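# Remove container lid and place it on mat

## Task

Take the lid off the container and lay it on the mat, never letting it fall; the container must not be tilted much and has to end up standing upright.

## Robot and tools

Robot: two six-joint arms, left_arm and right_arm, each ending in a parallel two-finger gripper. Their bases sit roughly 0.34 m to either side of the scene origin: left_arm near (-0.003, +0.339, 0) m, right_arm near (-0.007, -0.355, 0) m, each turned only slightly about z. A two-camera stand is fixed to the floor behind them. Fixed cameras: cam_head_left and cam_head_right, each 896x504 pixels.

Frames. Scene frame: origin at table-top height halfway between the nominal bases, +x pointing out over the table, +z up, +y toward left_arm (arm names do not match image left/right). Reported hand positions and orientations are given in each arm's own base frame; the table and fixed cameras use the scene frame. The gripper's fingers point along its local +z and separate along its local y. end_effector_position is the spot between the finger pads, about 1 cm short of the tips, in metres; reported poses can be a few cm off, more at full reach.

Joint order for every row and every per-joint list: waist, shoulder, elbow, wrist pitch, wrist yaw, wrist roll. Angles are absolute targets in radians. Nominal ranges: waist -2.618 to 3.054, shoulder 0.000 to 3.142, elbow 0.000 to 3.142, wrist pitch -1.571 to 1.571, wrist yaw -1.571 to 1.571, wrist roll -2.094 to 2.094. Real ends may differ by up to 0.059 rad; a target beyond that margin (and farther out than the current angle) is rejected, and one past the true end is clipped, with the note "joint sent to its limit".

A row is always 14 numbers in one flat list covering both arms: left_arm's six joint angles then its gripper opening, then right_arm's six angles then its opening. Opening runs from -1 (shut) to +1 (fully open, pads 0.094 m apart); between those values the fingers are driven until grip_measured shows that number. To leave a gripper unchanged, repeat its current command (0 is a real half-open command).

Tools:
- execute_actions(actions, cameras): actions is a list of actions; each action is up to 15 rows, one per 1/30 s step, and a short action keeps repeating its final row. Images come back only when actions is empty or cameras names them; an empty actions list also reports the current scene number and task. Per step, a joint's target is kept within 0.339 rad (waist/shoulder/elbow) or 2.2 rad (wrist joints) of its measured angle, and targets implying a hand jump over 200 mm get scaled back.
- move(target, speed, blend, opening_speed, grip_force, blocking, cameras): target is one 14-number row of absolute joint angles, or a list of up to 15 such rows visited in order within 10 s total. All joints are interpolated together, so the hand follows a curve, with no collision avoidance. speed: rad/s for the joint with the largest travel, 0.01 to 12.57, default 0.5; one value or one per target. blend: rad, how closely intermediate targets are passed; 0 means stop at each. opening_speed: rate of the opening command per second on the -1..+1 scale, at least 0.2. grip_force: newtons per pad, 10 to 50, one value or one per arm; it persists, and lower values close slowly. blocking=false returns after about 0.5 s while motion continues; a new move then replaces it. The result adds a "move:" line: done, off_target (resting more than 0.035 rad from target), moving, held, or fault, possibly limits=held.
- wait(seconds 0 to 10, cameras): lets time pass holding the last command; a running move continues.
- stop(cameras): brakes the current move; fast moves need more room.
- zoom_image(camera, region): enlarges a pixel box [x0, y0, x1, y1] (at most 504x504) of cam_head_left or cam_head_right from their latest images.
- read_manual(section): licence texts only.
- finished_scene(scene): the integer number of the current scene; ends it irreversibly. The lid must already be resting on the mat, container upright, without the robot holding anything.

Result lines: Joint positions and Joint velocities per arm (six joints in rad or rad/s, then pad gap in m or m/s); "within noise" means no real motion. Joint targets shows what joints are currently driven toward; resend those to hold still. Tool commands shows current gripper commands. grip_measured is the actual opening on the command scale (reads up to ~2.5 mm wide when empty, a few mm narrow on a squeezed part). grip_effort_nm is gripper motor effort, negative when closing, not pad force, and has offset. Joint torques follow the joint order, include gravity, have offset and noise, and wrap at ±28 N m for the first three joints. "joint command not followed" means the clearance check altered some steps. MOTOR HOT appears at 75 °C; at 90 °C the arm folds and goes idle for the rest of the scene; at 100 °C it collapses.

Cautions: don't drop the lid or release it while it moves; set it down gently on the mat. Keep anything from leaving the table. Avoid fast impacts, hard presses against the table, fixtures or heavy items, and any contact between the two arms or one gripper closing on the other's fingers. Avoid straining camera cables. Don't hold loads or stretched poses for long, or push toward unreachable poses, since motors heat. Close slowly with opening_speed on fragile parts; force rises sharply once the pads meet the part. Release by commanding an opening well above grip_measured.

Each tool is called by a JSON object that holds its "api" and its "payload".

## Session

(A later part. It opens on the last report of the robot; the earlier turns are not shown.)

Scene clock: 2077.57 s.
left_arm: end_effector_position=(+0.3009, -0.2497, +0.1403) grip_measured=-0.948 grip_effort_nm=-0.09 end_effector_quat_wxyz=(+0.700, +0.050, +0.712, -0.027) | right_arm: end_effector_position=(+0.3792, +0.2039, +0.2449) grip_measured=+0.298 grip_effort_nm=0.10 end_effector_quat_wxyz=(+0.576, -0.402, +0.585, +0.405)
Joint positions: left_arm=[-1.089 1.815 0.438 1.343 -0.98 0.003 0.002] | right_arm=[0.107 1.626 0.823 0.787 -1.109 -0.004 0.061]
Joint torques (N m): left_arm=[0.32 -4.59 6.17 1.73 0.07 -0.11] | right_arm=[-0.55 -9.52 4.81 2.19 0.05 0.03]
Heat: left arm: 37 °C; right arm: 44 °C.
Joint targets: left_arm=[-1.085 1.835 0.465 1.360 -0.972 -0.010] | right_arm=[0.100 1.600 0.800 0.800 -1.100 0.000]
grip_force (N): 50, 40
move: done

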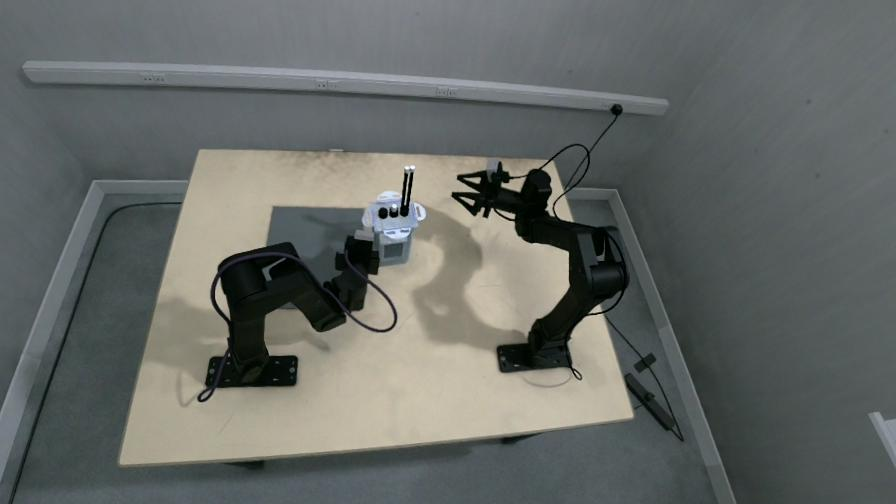

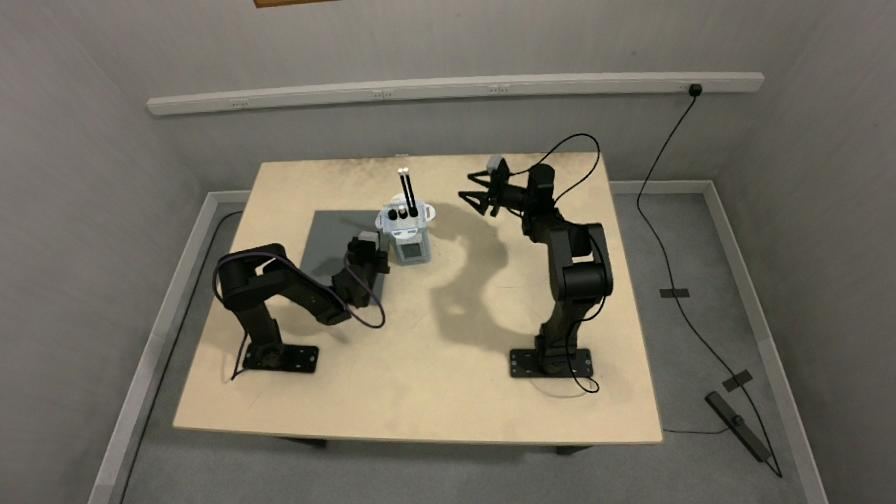

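{"api": "move", "payload": {"target": [-1.085, 1.655, 0.53, 1.15, -0.972, -0.01, -0.95, 0.1, 1.6, 0.8, 0.8, -1.1, 0, 0.3], "speed": 0.12, "cameras": ["all"]}}

{"api": "zoom_image", "payload": {"camera": "cam_head_right", "region": [366, 190, 446, 270]}}

{"api": "zoom_image", "payload": {"camera": "cam_head_left", "region": [350, 190, 430, 270]}}

Scene clock: 2092.23 s.
left_arm: end_effector_position=(+0.3040, -0.2561, +0.1663) grip_measured=-0.948 grip_effort_nm=-0.09 end_effector_quat_wxyz=(+0.697, +0.054, +0.714, -0.024) | right_arm: end_effector_position=(+0.3792, +0.2039, +0.2449) grip_measured=+0.298 grip_effort_nm=0.10 end_effector_quat_wxyz=(+0.576, -0.402, +0.585, +0.405)
Joint positions: left_arm=[-1.089 1.692 0.493 1.152 -0.978 0.002 0.002] | right_arm=[0.107 1.626 0.823 0.787 -1.109 -0.004 0.061]
Joint torques (N m): left_arm=[0.34 -8.84 8.01 1.52 0.03 -0.11] | right_arm=[-0.57 -9.51 4.82 2.19 0.05 0.04]
Heat: left arm: 38 °C; right arm: 44 °C.
Joint targets: left_arm=[-1.085 1.655 0.530 1.150 -0.972 -0.010] | right_arm=[0.100 1.600 0.800 0.800 -1.100 0.000]
grip_force (N): 50, 40
move: off_target (left_arm); left_arm: the shoulder is farthest, 0.037 rad from its target

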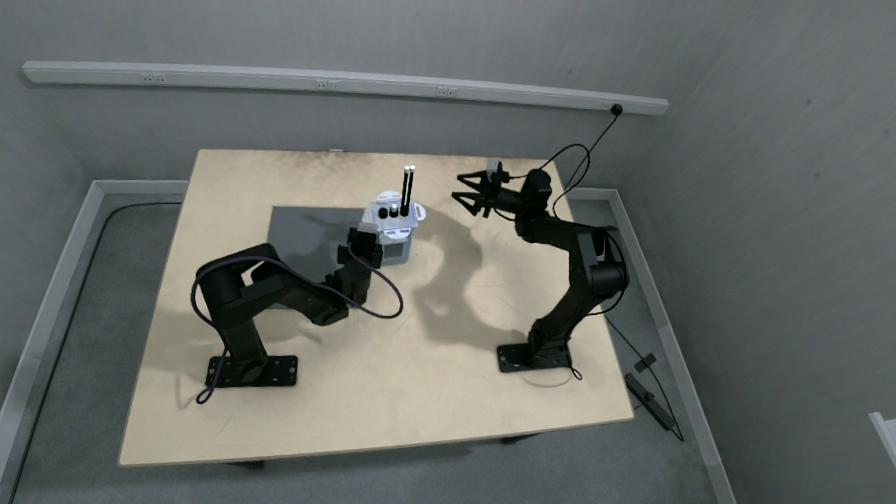

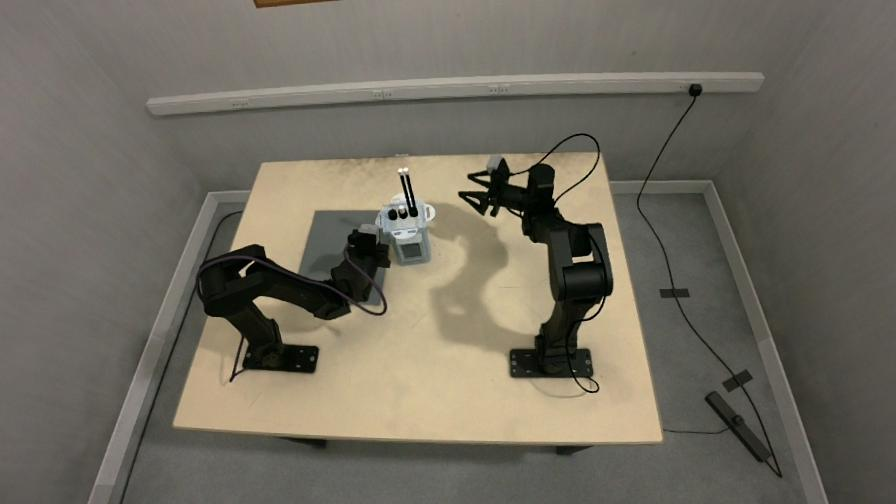

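Scaled by 6.300 from the camera's 896x504 image, which has a finer 1280x720 frame.

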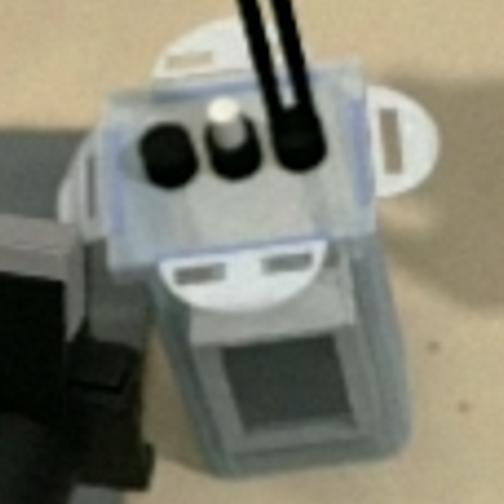

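Scaled by 6.300 from the camera's 896x504 image, which has a finer 1280x720 frame.

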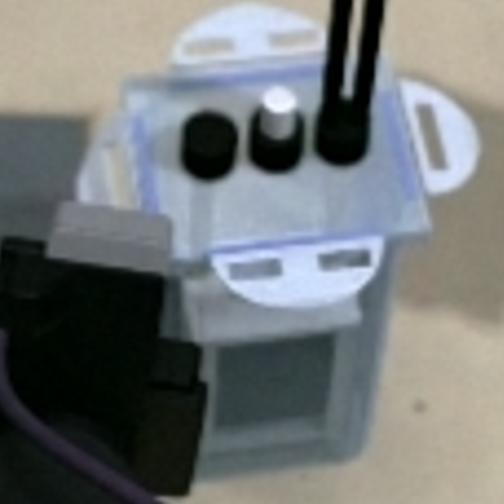

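{"api": "move", "payload": {"target": [-1.085, 1.60, 0.54, 1.085, -0.972, -0.01, -0.95, 0.1, 1.6, 0.8, 0.8, -1.1, 0, 0.3], "speed": 0.12, "cameras": ["all"]}}

{"api": "zoom_image", "payload": {"camera": "cam_head_right", "region": [366, 190, 446, 270]}}

{"api": "zoom_image", "payload": {"camera": "cam_head_left", "region": [350, 190, 430, 270]}}

Scene clock: 2098.30 s.
left_arm: end_effector_position=(+0.3032, -0.2547, +0.1728) grip_measured=-0.948 grip_effort_nm=-0.09 end_effector_quat_wxyz=(+0.693, +0.061, +0.718, -0.018) | right_arm: end_effector_position=(+0.3792, +0.2039, +0.2449) grip_measured=+0.298 grip_effort_nm=0.10 end_effector_quat_wxyz=(+0.576, -0.402, +0.585, +0.405)
Joint positions: left_arm=[-1.089 1.641 0.501 1.072 -0.977 0.002 0.002] | right_arm=[0.107 1.626 0.823 0.787 -1.109 -0.004 0.061]
Joint torques (N m): left_arm=[0.32 -8.92 8.5 1.69 0.01 -0.11] | right_arm=[-0.55 -9.55 4.81 2.18 0.04 0.03]
Heat: left arm: 39 °C; right arm: 44 °C.
Joint targets: left_arm=[-1.085 1.600 0.540 1.085 -0.972 -0.010] | right_arm=[0.100 1.600 0.800 0.800 -1.100 0.000]
grip_force (N): 50, 40
move: off_target (left_arm); left_arm: the shoulder is farthest, 0.041 rad from its target

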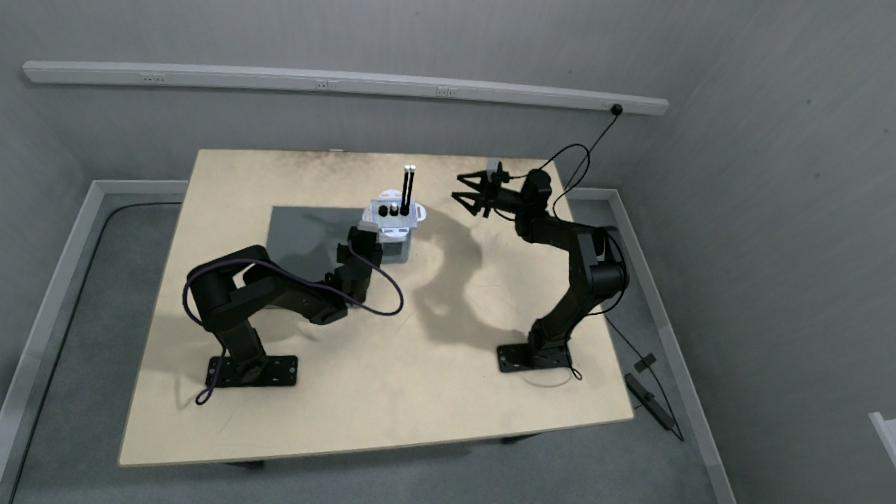

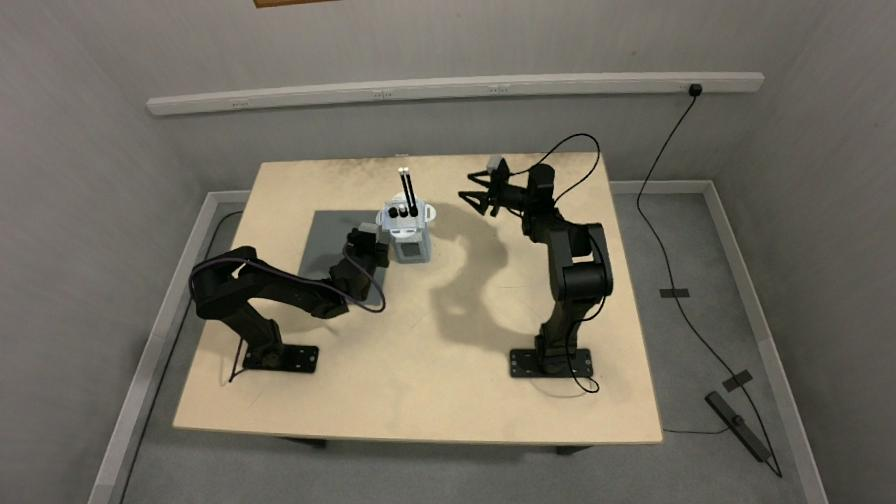

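Scaled by 6.300 from the camera's 896x504 image, which has a finer 1280x720 frame.

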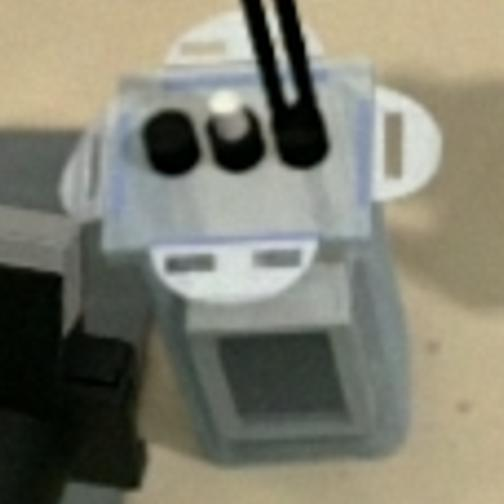

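Scaled by 6.300 from the camera's 896x504 image, which has a finer 1280x720 frame.

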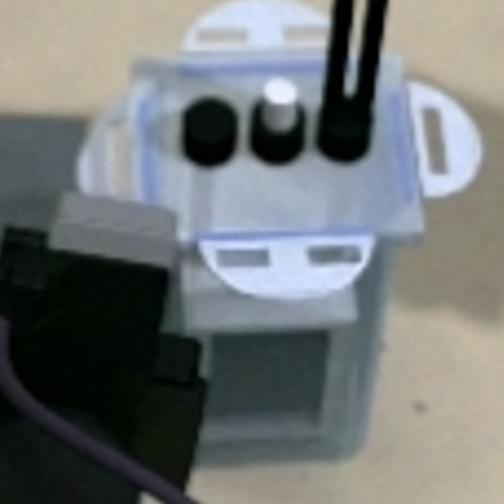

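{"api": "move", "payload": {"target": [[-1.085, 1.83, 0.46, 1.35, -0.972, -0.01, -0.95, 0.1, 1.6, 0.8, 0.8, -1.1, 0, 0.3],[-1.377, 1.75, 0.38, 1.375, -1.267, 0, -0.9, 0.1, 1.6, 0.8, 0.8, -1.1, 0, 0.3]], "speed": 0.2, "blend": [0.04, 0], "cameras": ["all"]}}

{"api": "zoom_image", "payload": {"camera": "cam_head_right", "region": [366, 190, 446, 270]}}

{"api": "zoom_image", "payload": {"camera": "cam_head_left", "region": [350, 190, 430, 270]}}

Scene clock: 2112.17 s.
left_arm: end_effector_position=(+0.2292, -0.2642, +0.1408) grip_measured=-0.902 grip_effort_nm=0.12 end_effector_quat_wxyz=(+0.702, +0.056, +0.710, -0.023) | right_arm: end_effector_position=(+0.3792, +0.2039, +0.2449) grip_measured=+0.298 grip_effort_nm=0.10 end_effector_quat_wxyz=(+0.576, -0.402, +0.585, +0.405)
Joint positions: left_arm=[-1.373 1.783 0.394 1.342 -1.262 0.002 0.005] | right_arm=[0.107 1.626 0.823 0.787 -1.109 -0.004 0.061]
Joint torques (N m): left_arm=[-0.43 -8.24 2.41 1.72 -0.09 0] | right_arm=[-0.54 -9.54 4.81 2.19 0.05 0.03]
Heat: left arm: 39 °C; right arm: 43 °C.
Joint targets: left_arm=[-1.377 1.750 0.380 1.375 -1.267 0.000] | right_arm=[0.100 1.600 0.800 0.800 -1.100 0.000]
grip_force (N): 50, 40
move: done

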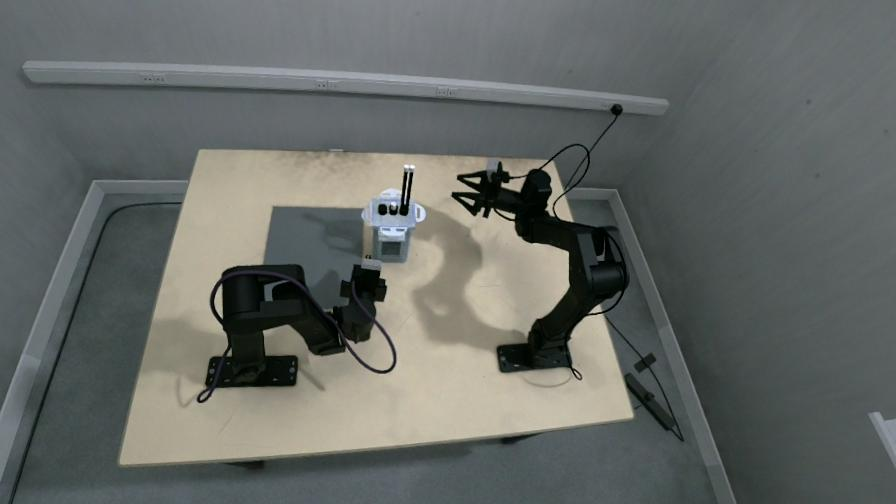

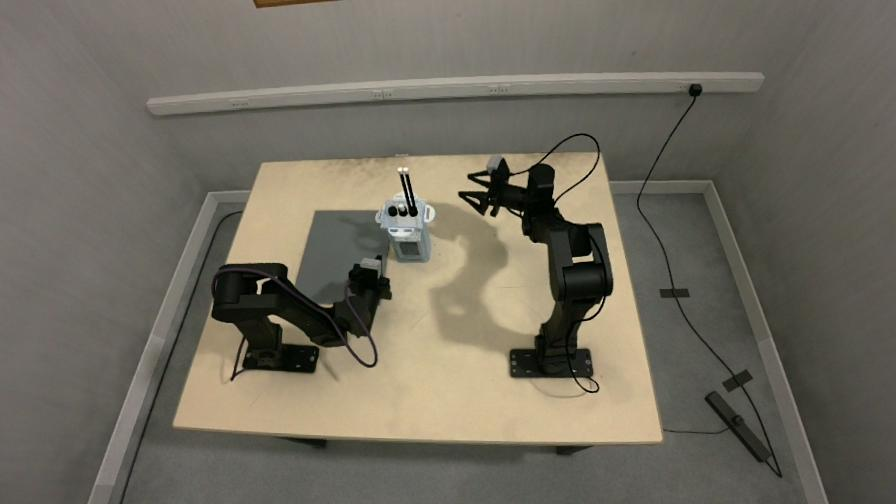

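Scaled by 6.300 from the camera's 896x504 image, which has a finer 1280x720 frame.

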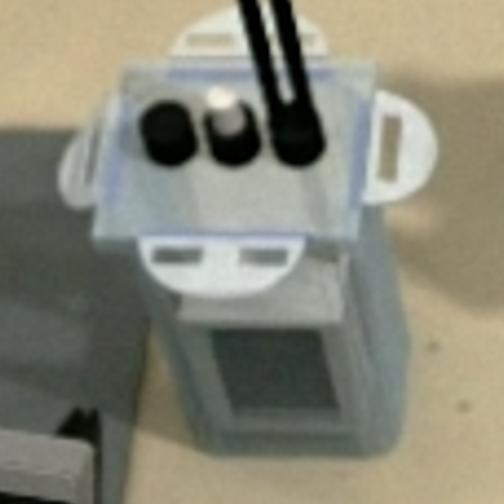

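Scaled by 6.300 from the camera's 896x504 image, which has a finer 1280x720 frame.

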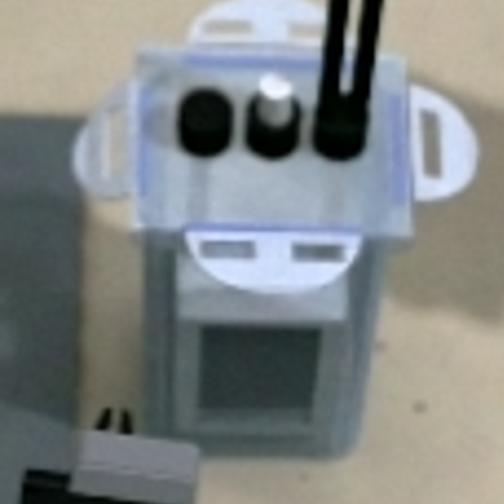

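{"api": "move", "payload": {"target": [[-0.3, 1.6, 0.4, 1.2, -0.6, 0, 0.6, 0.1, 1.9, 0.78, 1.15, -1.3, 0, 1.0],[-0.1, 1.4, 1.2, -0.5, 0.3, 0.4, 0.6, 0.147, 2.148, 0.725, 1.41, -1.42, 0, 1.0]], "speed": 0.6, "blend": [0.1, 0], "cameras": ["all"]}}

{"api": "zoom_image", "payload": {"camera": "cam_head_left", "region": [350, 180, 490, 280]}}

{"api": "zoom_image", "payload": {"camera": "cam_head_right", "region": [350, 180, 490, 280]}}

Scene clock: 2195.70 s.
left_arm: end_effector_position=(+0.4027, -0.0931, +0.2032) grip_measured=+0.598 grip_effort_nm=0.12 end_effector_quat_wxyz=(+0.401, +0.278, +0.869, -0.076) | right_arm: end_effector_position=(+0.3341, +0.2277, +0.1118) grip_measured=+0.998 grip_effort_nm=0.10 end_effector_quat_wxyz=(+0.504, -0.495, +0.506, +0.495)
Joint positions: left_arm=[-0.106 1.432 1.161 -0.498 0.288 0.391 0.075] | right_arm=[0.139 2.13 0.742 1.381 -1.412 -0.004 0.094]
Joint torques (N m): left_arm=[0.5 -8.12 10.54 1.45 0.27 0.09] | right_arm=[0.62 -7.71 2.48 2.12 -0.11 0.03]
Heat: left arm: 40 °C; right arm: 42 °C.
Joint targets: left_arm=[-0.100 1.400 1.200 -0.500 0.300 0.400] | right_arm=[0.147 2.148 0.725 1.410 -1.420 0.000]
grip_force (N): 50, 40
move: off_target (left_arm); left_arm: the elbow is farthest, 0.039 rad from its target

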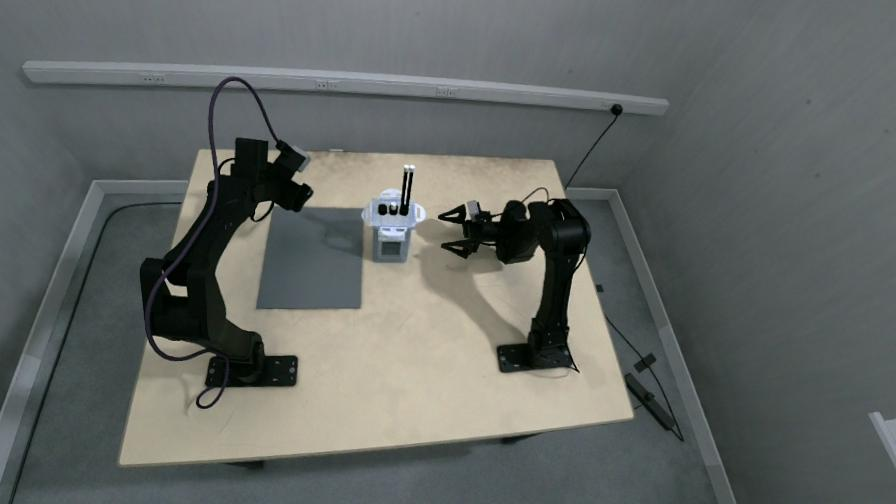

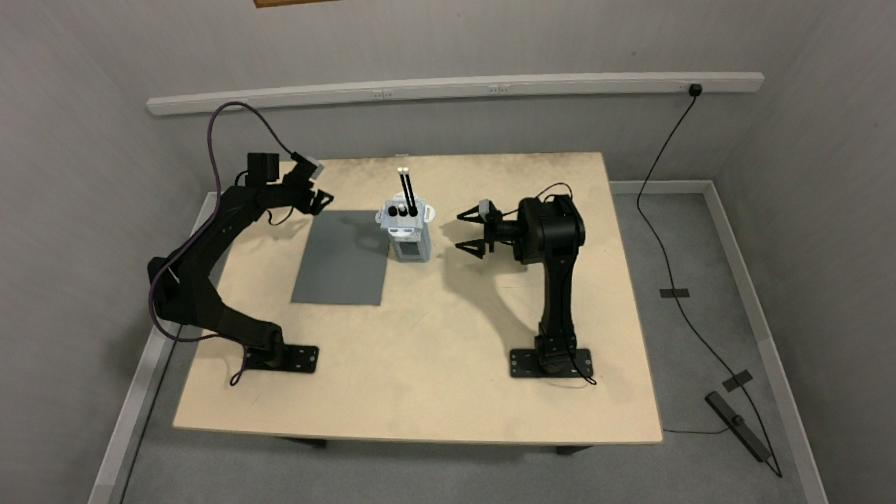

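Scaled by 3.600 from the camera's 896x504 image, which has a finer 1280x720 frame.

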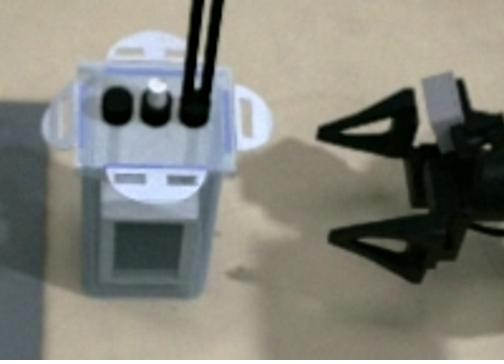

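Scaled by 3.600 from the camera's 896x504 image, which has a finer 1280x720 frame.

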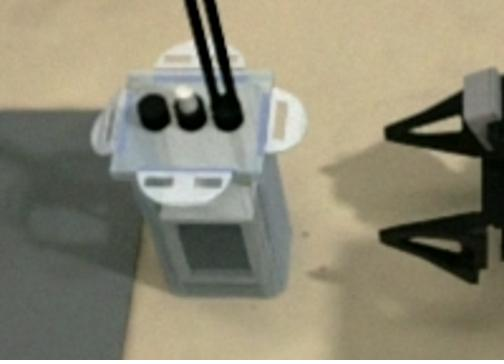

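{"api": "move", "payload": {"target": [[-0.1, 1.4, 1.2, -0.5, 0.3, 0.4, 0.6, 0.298, 2.168, 0.775, 1.385, -1.275, 0, 1.0],[-0.1, 1.4, 1.2, -0.5, 0.3, 0.4, 0.6, 0.429, 2.201, 0.856, 1.34, -1.142, 0, 1.0]], "speed": 0.2, "blend": [0.03, 0], "cameras": ["all"]}}

{"api": "zoom_image", "payload": {"camera": "cam_head_left", "region": [350, 180, 490, 280]}}

{"api": "zoom_image", "payload": {"camera": "cam_head_right", "region": [350, 180, 490, 280]}}

Scene clock: 2215.53 s.
left_arm: end_effector_position=(+0.4026, -0.0931, +0.2031) grip_measured=+0.598 grip_effort_nm=0.11 end_effector_quat_wxyz=(+0.401, +0.278, +0.869, -0.076) | right_arm: end_effector_position=(+0.3225, +0.3259, +0.1105) grip_measured=+0.998 grip_effort_nm=0.10 end_effector_quat_wxyz=(+0.504, -0.502, +0.496, +0.498)
Joint positions: left_arm=[-0.106 1.432 1.161 -0.499 0.288 0.392 0.075] | right_arm=[0.421 2.18 0.832 1.357 -1.151 -0.004 0.094]
Joint torques (N m): left_arm=[0.53 -8.13 10.58 1.45 0.27 0.09] | right_arm=[0.61 -8.29 6.13 1.87 0.07 0.03]
Heat: left arm: 41 °C; right arm: 41 °C.
Joint targets: left_arm=[-0.100 1.400 1.200 -0.500 0.300 0.400] | right_arm=[0.429 2.201 0.856 1.340 -1.142 0.000]
grip_force (N): 50, 40
move: off_target (left_arm); left_arm: the elbow is farthest, 0.039 rad from its target

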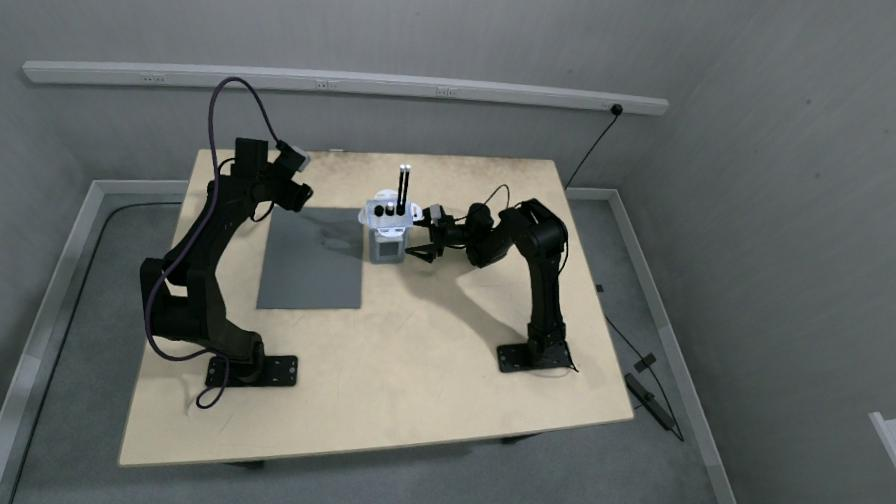

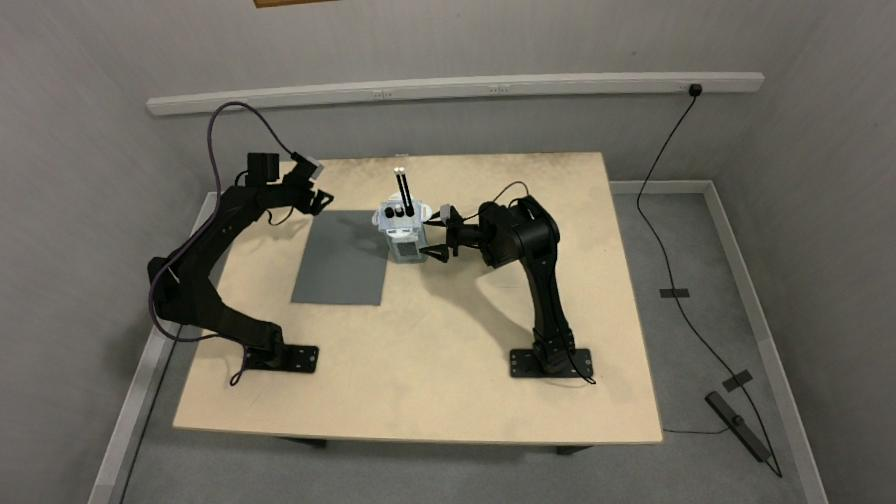

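Scaled by 3.600 from the camera's 896x504 image, which has a finer 1280x720 frame.

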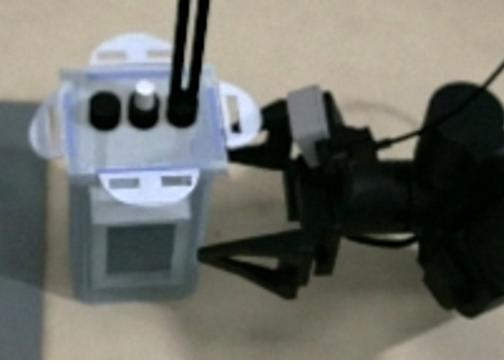

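Scaled by 3.600 from the camera's 896x504 image, which has a finer 1280x720 frame.

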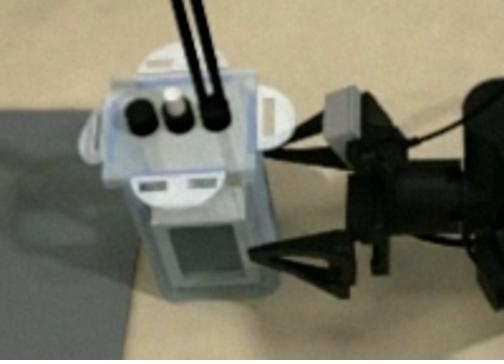

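{"api": "move", "payload": {"target": [-0.1, 1.4, 1.2, -0.5, 0.3, 0.4, 0.6, 0.297, 2.175, 0.795, 1.365, -1.27, 0, 1.0], "speed": 0.25, "cameras": ["all"]}}

{"api": "zoom_image", "payload": {"camera": "cam_head_left", "region": [350, 180, 450, 280]}}

{"api": "zoom_image", "payload": {"camera": "cam_head_right", "region": [360, 180, 460, 280]}}

Scene clock: 2244.00 s.
left_arm: end_effector_position=(+0.4026, -0.0931, +0.2031) grip_measured=+0.598 grip_effort_nm=0.11 end_effector_quat_wxyz=(+0.401, +0.278, +0.869, -0.076) | right_arm: end_effector_position=(+0.3352, +0.2847, +0.1056) grip_measured=+0.998 grip_effort_nm=0.10 end_effector_quat_wxyz=(+0.500, -0.497, +0.505, +0.499)
Joint positions: left_arm=[-0.106 1.432 1.161 -0.499 0.288 0.392 0.075] | right_arm=[0.3 2.18 0.812 1.357 -1.261 -0.004 0.094]
Joint torques (N m): left_arm=[0.51 -8.14 10.59 1.45 0.26 0.1] | right_arm=[-0.28 -10.19 2.69 2.02 -0.11 0.03]
Heat: left arm: 43 °C; right arm: 42 °C.
Joint targets: left_arm=[-0.100 1.400 1.200 -0.500 0.300 0.400] | right_arm=[0.297 2.175 0.795 1.365 -1.270 0.000]
grip_force (N): 50, 40
move: off_target (left_arm); left_arm: the elbow is farthest, 0.039 rad from its target

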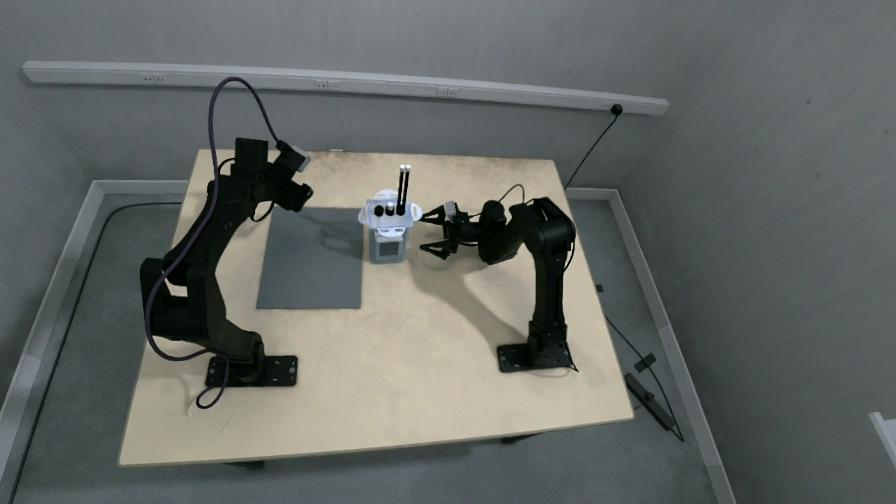

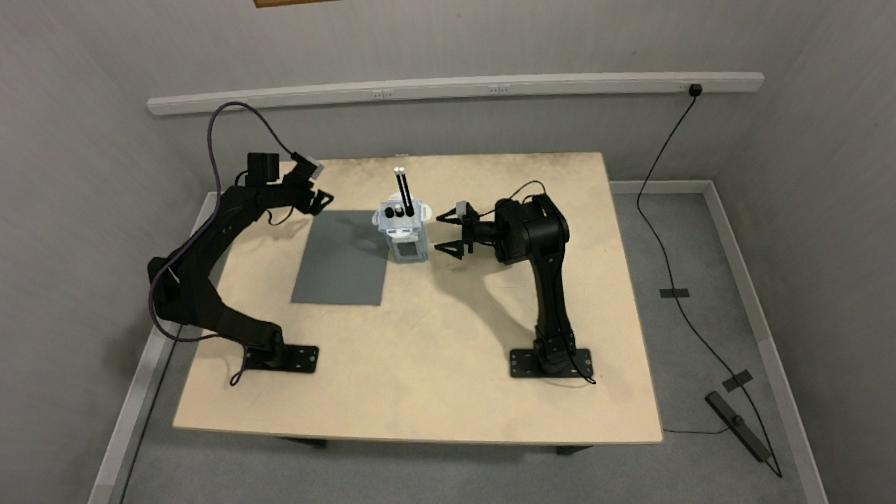

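Scaled by 5.040 from the camera's 896x504 image, which has a finer 1280x720 frame.

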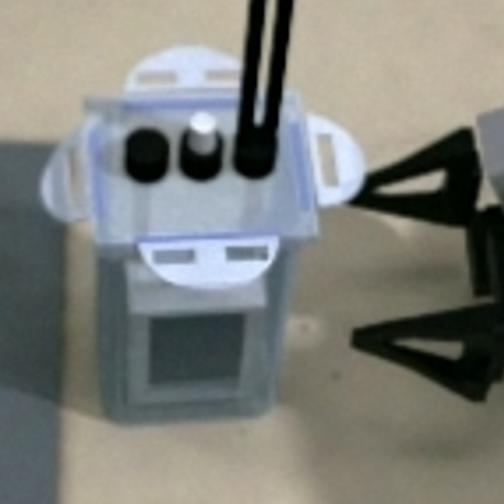

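Scaled by 5.040 from the camera's 896x504 image, which has a finer 1280x720 frame.

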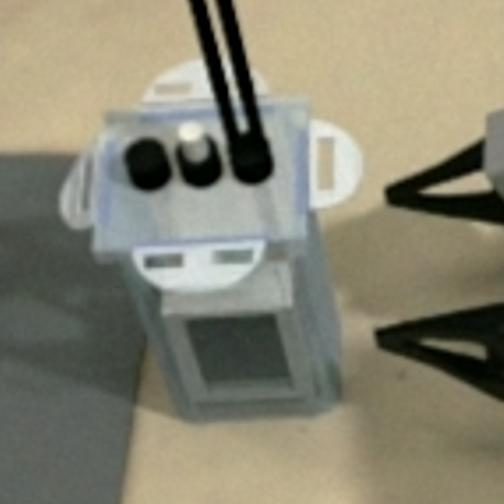

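{"api": "move", "payload": {"target": [-0.1, 1.4, 1.2, -0.5, 0.3, 0.4, 0.6, 0.37, 2.215, 0.875, 1.33, -1.195, 0, 1.0], "speed": 0.2, "cameras": ["all"]}}

{"api": "zoom_image", "payload": {"camera": "cam_head_left", "region": [350, 180, 450, 280]}}

{"api": "zoom_image", "payload": {"camera": "cam_head_right", "region": [360, 180, 460, 280]}}

Scene clock: 2272.27 s.
left_arm: end_effector_position=(+0.4026, -0.0931, +0.2031) grip_measured=+0.598 grip_effort_nm=0.11 end_effector_quat_wxyz=(+0.401, +0.278, +0.869, -0.076) | right_arm: end_effector_position=(+0.3344, +0.3096, +0.1086) grip_measured=+0.998 grip_effort_nm=0.10 end_effector_quat_wxyz=(+0.503, -0.502, +0.497, +0.498)
Joint positions: left_arm=[-0.106 1.432 1.161 -0.499 0.288 0.392 0.075] | right_arm=[0.366 2.194 0.852 1.347 -1.205 -0.004 0.094]
Joint torques (N m): left_arm=[0.5 -8.1 10.54 1.45 0.26 0.09] | right_arm=[0.29 -8.4 6.02 1.79 0.07 0.02]
Motor temperatures (°C): left_arm=[28 39 44 35 25 26 27] | right_arm=[25 37 41 33 27 28 27]
Heat: left arm: 44 °C; right arm: 41 °C.
Joint targets: left_arm=[-0.100 1.400 1.200 -0.500 0.300 0.400] | right_arm=[0.370 2.215 0.875 1.330 -1.195 0.000]
grip_force (N): 50, 40
move: off_target (left_arm); left_arm: the elbow is farthest, 0.039 rad from its target

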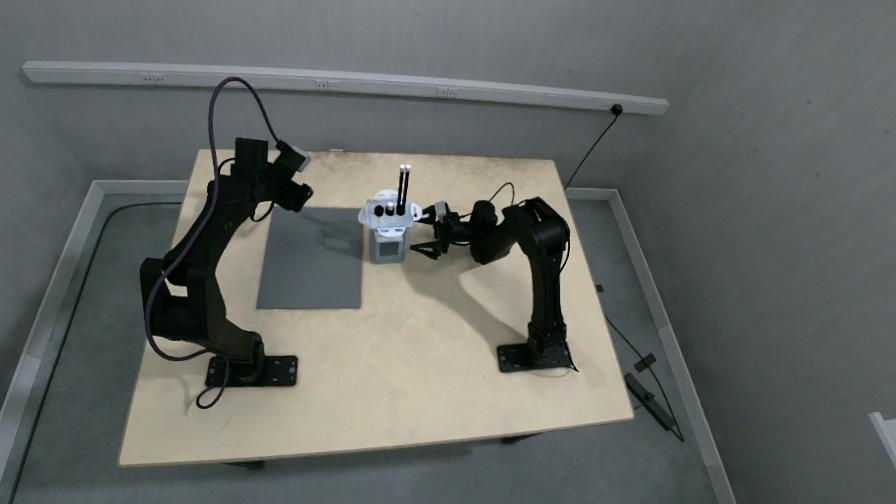

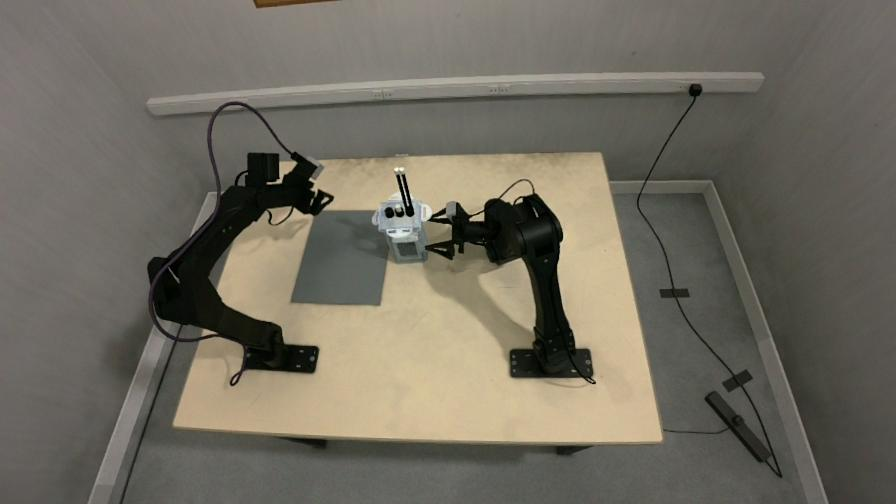

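Scaled by 5.040 from the camera's 896x504 image, which has a finer 1280x720 frame.

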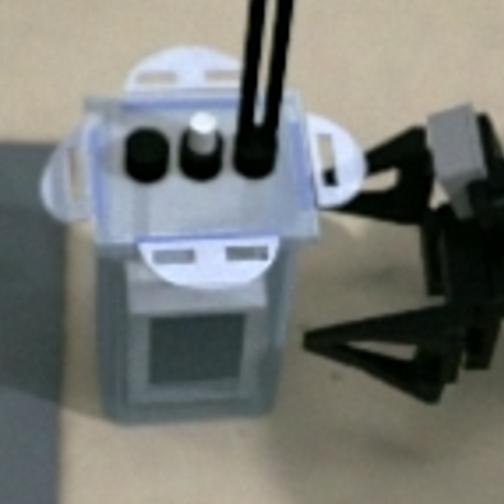

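Scaled by 5.040 from the camera's 896x504 image, which has a finer 1280x720 frame.

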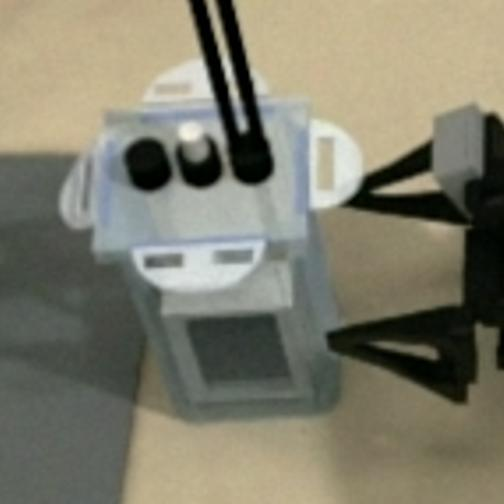

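{"api": "move", "payload": {"target": [-0.1, 1.4, 1.2, -0.5, 0.3, 0.4, 0.6, 0.437, 2.236, 0.926, 1.298, -1.125, 0, 1.0], "speed": 0.15, "cameras": ["all"]}}

{"api": "zoom_image", "payload": {"camera": "cam_head_left", "region": [350, 180, 450, 280]}}

{"api": "zoom_image", "payload": {"camera": "cam_head_right", "region": [360, 180, 460, 280]}}

Scene clock: 2301.53 s.
left_arm: end_effector_position=(+0.4026, -0.0931, +0.2031) grip_measured=+0.598 grip_effort_nm=0.11 end_effector_quat_wxyz=(+0.401, +0.278, +0.869, -0.076) | right_arm: end_effector_position=(+0.3352, +0.3362, +0.1085) grip_measured=+0.998 grip_effort_nm=0.10 end_effector_quat_wxyz=(+0.503, -0.501, +0.499, +0.498)
Joint positions: left_arm=[-0.106 1.432 1.161 -0.499 0.288 0.392 0.075] | right_arm=[0.433 2.215 0.901 1.316 -1.135 -0.004 0.094]
Joint torques (N m): left_arm=[0.47 -8.13 10.55 1.44 0.27 0.09] | right_arm=[0.31 -8.69 6.38 1.83 0.04 0.03]
Heat: left arm: 44 °C; right arm: 41 °C.
Joint targets: left_arm=[-0.100 1.400 1.200 -0.500 0.300 0.400] | right_arm=[0.437 2.236 0.926 1.298 -1.125 0.000]
grip_force (N): 50, 40
move: off_target (left_arm); left_arm: the elbow is farthest, 0.039 rad from its target

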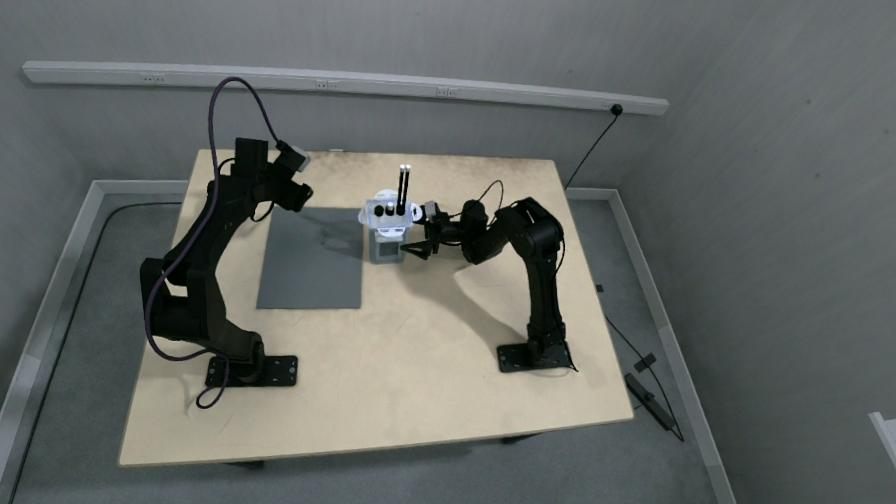

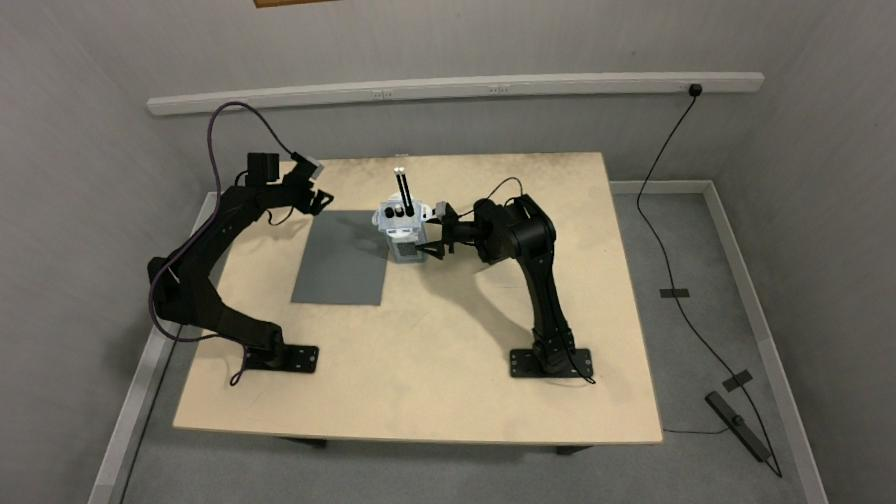

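Scaled by 5.040 from the camera's 896x504 image, which has a finer 1280x720 frame.

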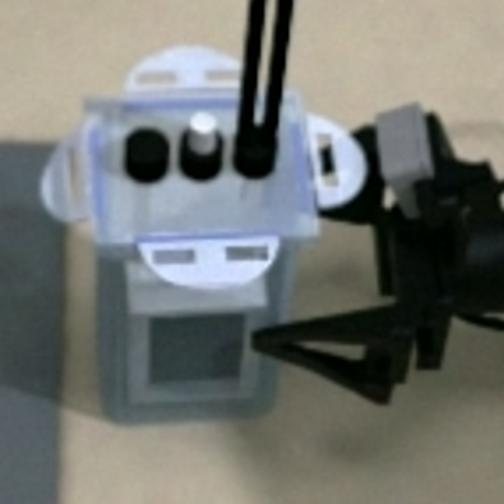

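Scaled by 5.040 from the camera's 896x504 image, which has a finer 1280x720 frame.

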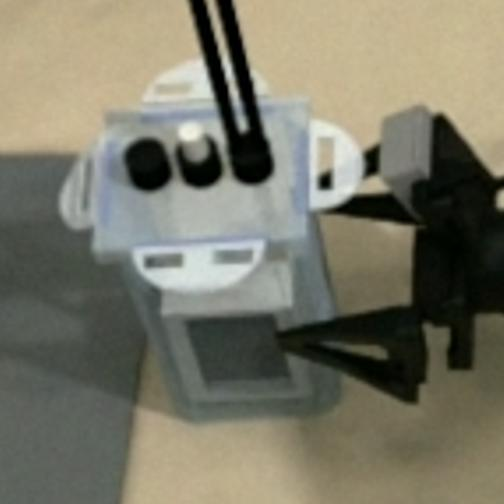

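{"api": "move", "payload": {"target": [-0.1, 1.4, 1.2, -0.5, 0.3, 0.4, 0.6, 0.437, 2.236, 0.926, 1.298, -1.125, 0, 0.2], "opening_speed": 0.4, "grip_force": [50, 30], "cameras": ["all"]}}

{"api": "zoom_image", "payload": {"camera": "cam_head_left", "region": [350, 180, 450, 280]}}

{"api": "zoom_image", "payload": {"camera": "cam_head_right", "region": [360, 180, 460, 280]}}

Scene clock: 2309.93 s.
left_arm: end_effector_position=(+0.4026, -0.0931, +0.2031) grip_measured=+0.598 grip_effort_nm=0.11 end_effector_quat_wxyz=(+0.401, +0.278, +0.869, -0.076) | right_arm: end_effector_position=(+0.3352, +0.3362, +0.1085) grip_measured=+0.670 grip_effort_nm=-0.69 end_effector_quat_wxyz=(+0.503, -0.501, +0.499, +0.498)
Joint positions: left_arm=[-0.106 1.432 1.161 -0.499 0.288 0.392 0.075] | right_arm=[0.433 2.215 0.901 1.316 -1.135 -0.004 0.078]
Joint torques (N m): left_arm=[0.51 -8.12 10.58 1.46 0.25 0.09] | right_arm=[0.31 -8.72 6.38 1.82 0.07 0.03]
Heat: left arm: 44 °C; right arm: 42 °C.
Joint targets: left_arm=[-0.100 1.400 1.200 -0.500 0.300 0.400] | right_arm=[0.437 2.236 0.926 1.298 -1.125 0.000]
grip_force (N): 50, 30
move: off_target (left_arm); left_arm: the elbow is farthest, 0.039 rad from its target

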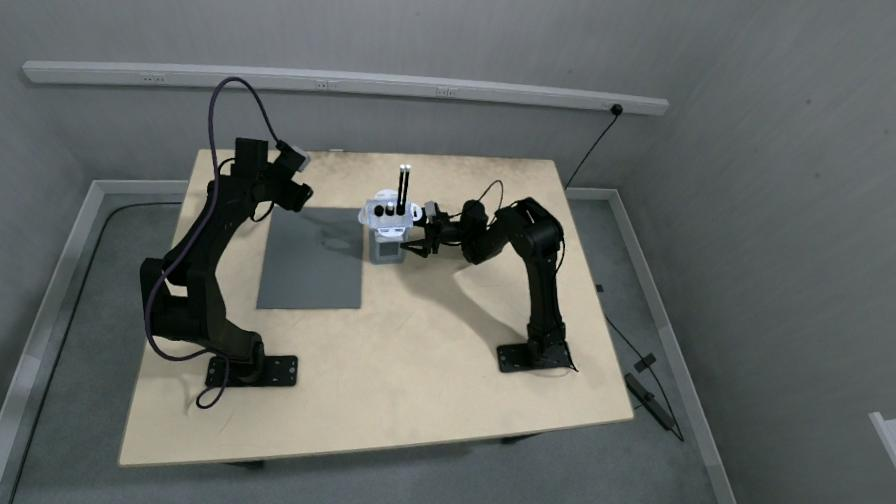

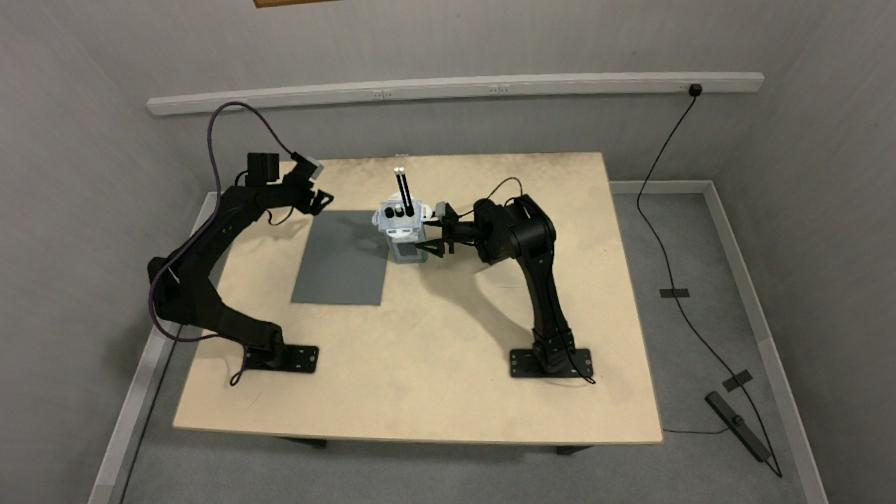

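Scaled by 5.040 from the camera's 896x504 image, which has a finer 1280x720 frame.

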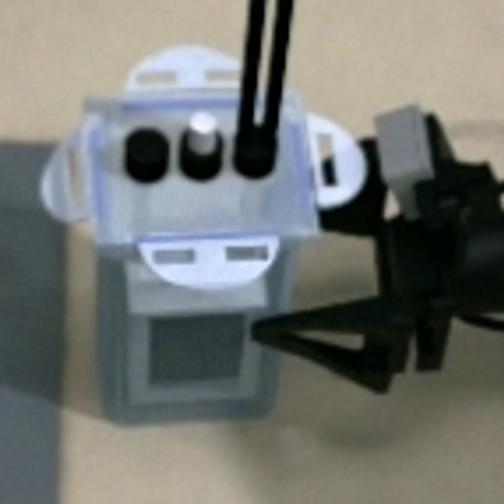

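Scaled by 5.040 from the camera's 896x504 image, which has a finer 1280x720 frame.

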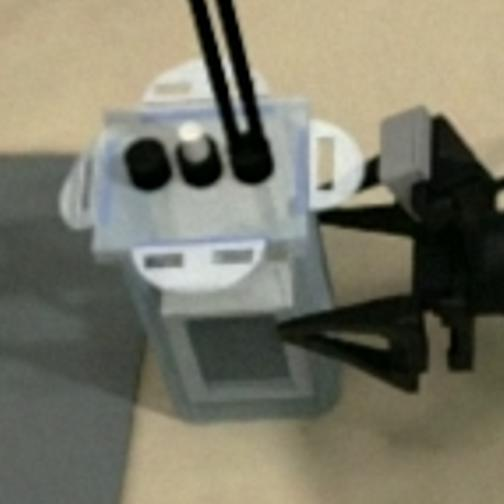

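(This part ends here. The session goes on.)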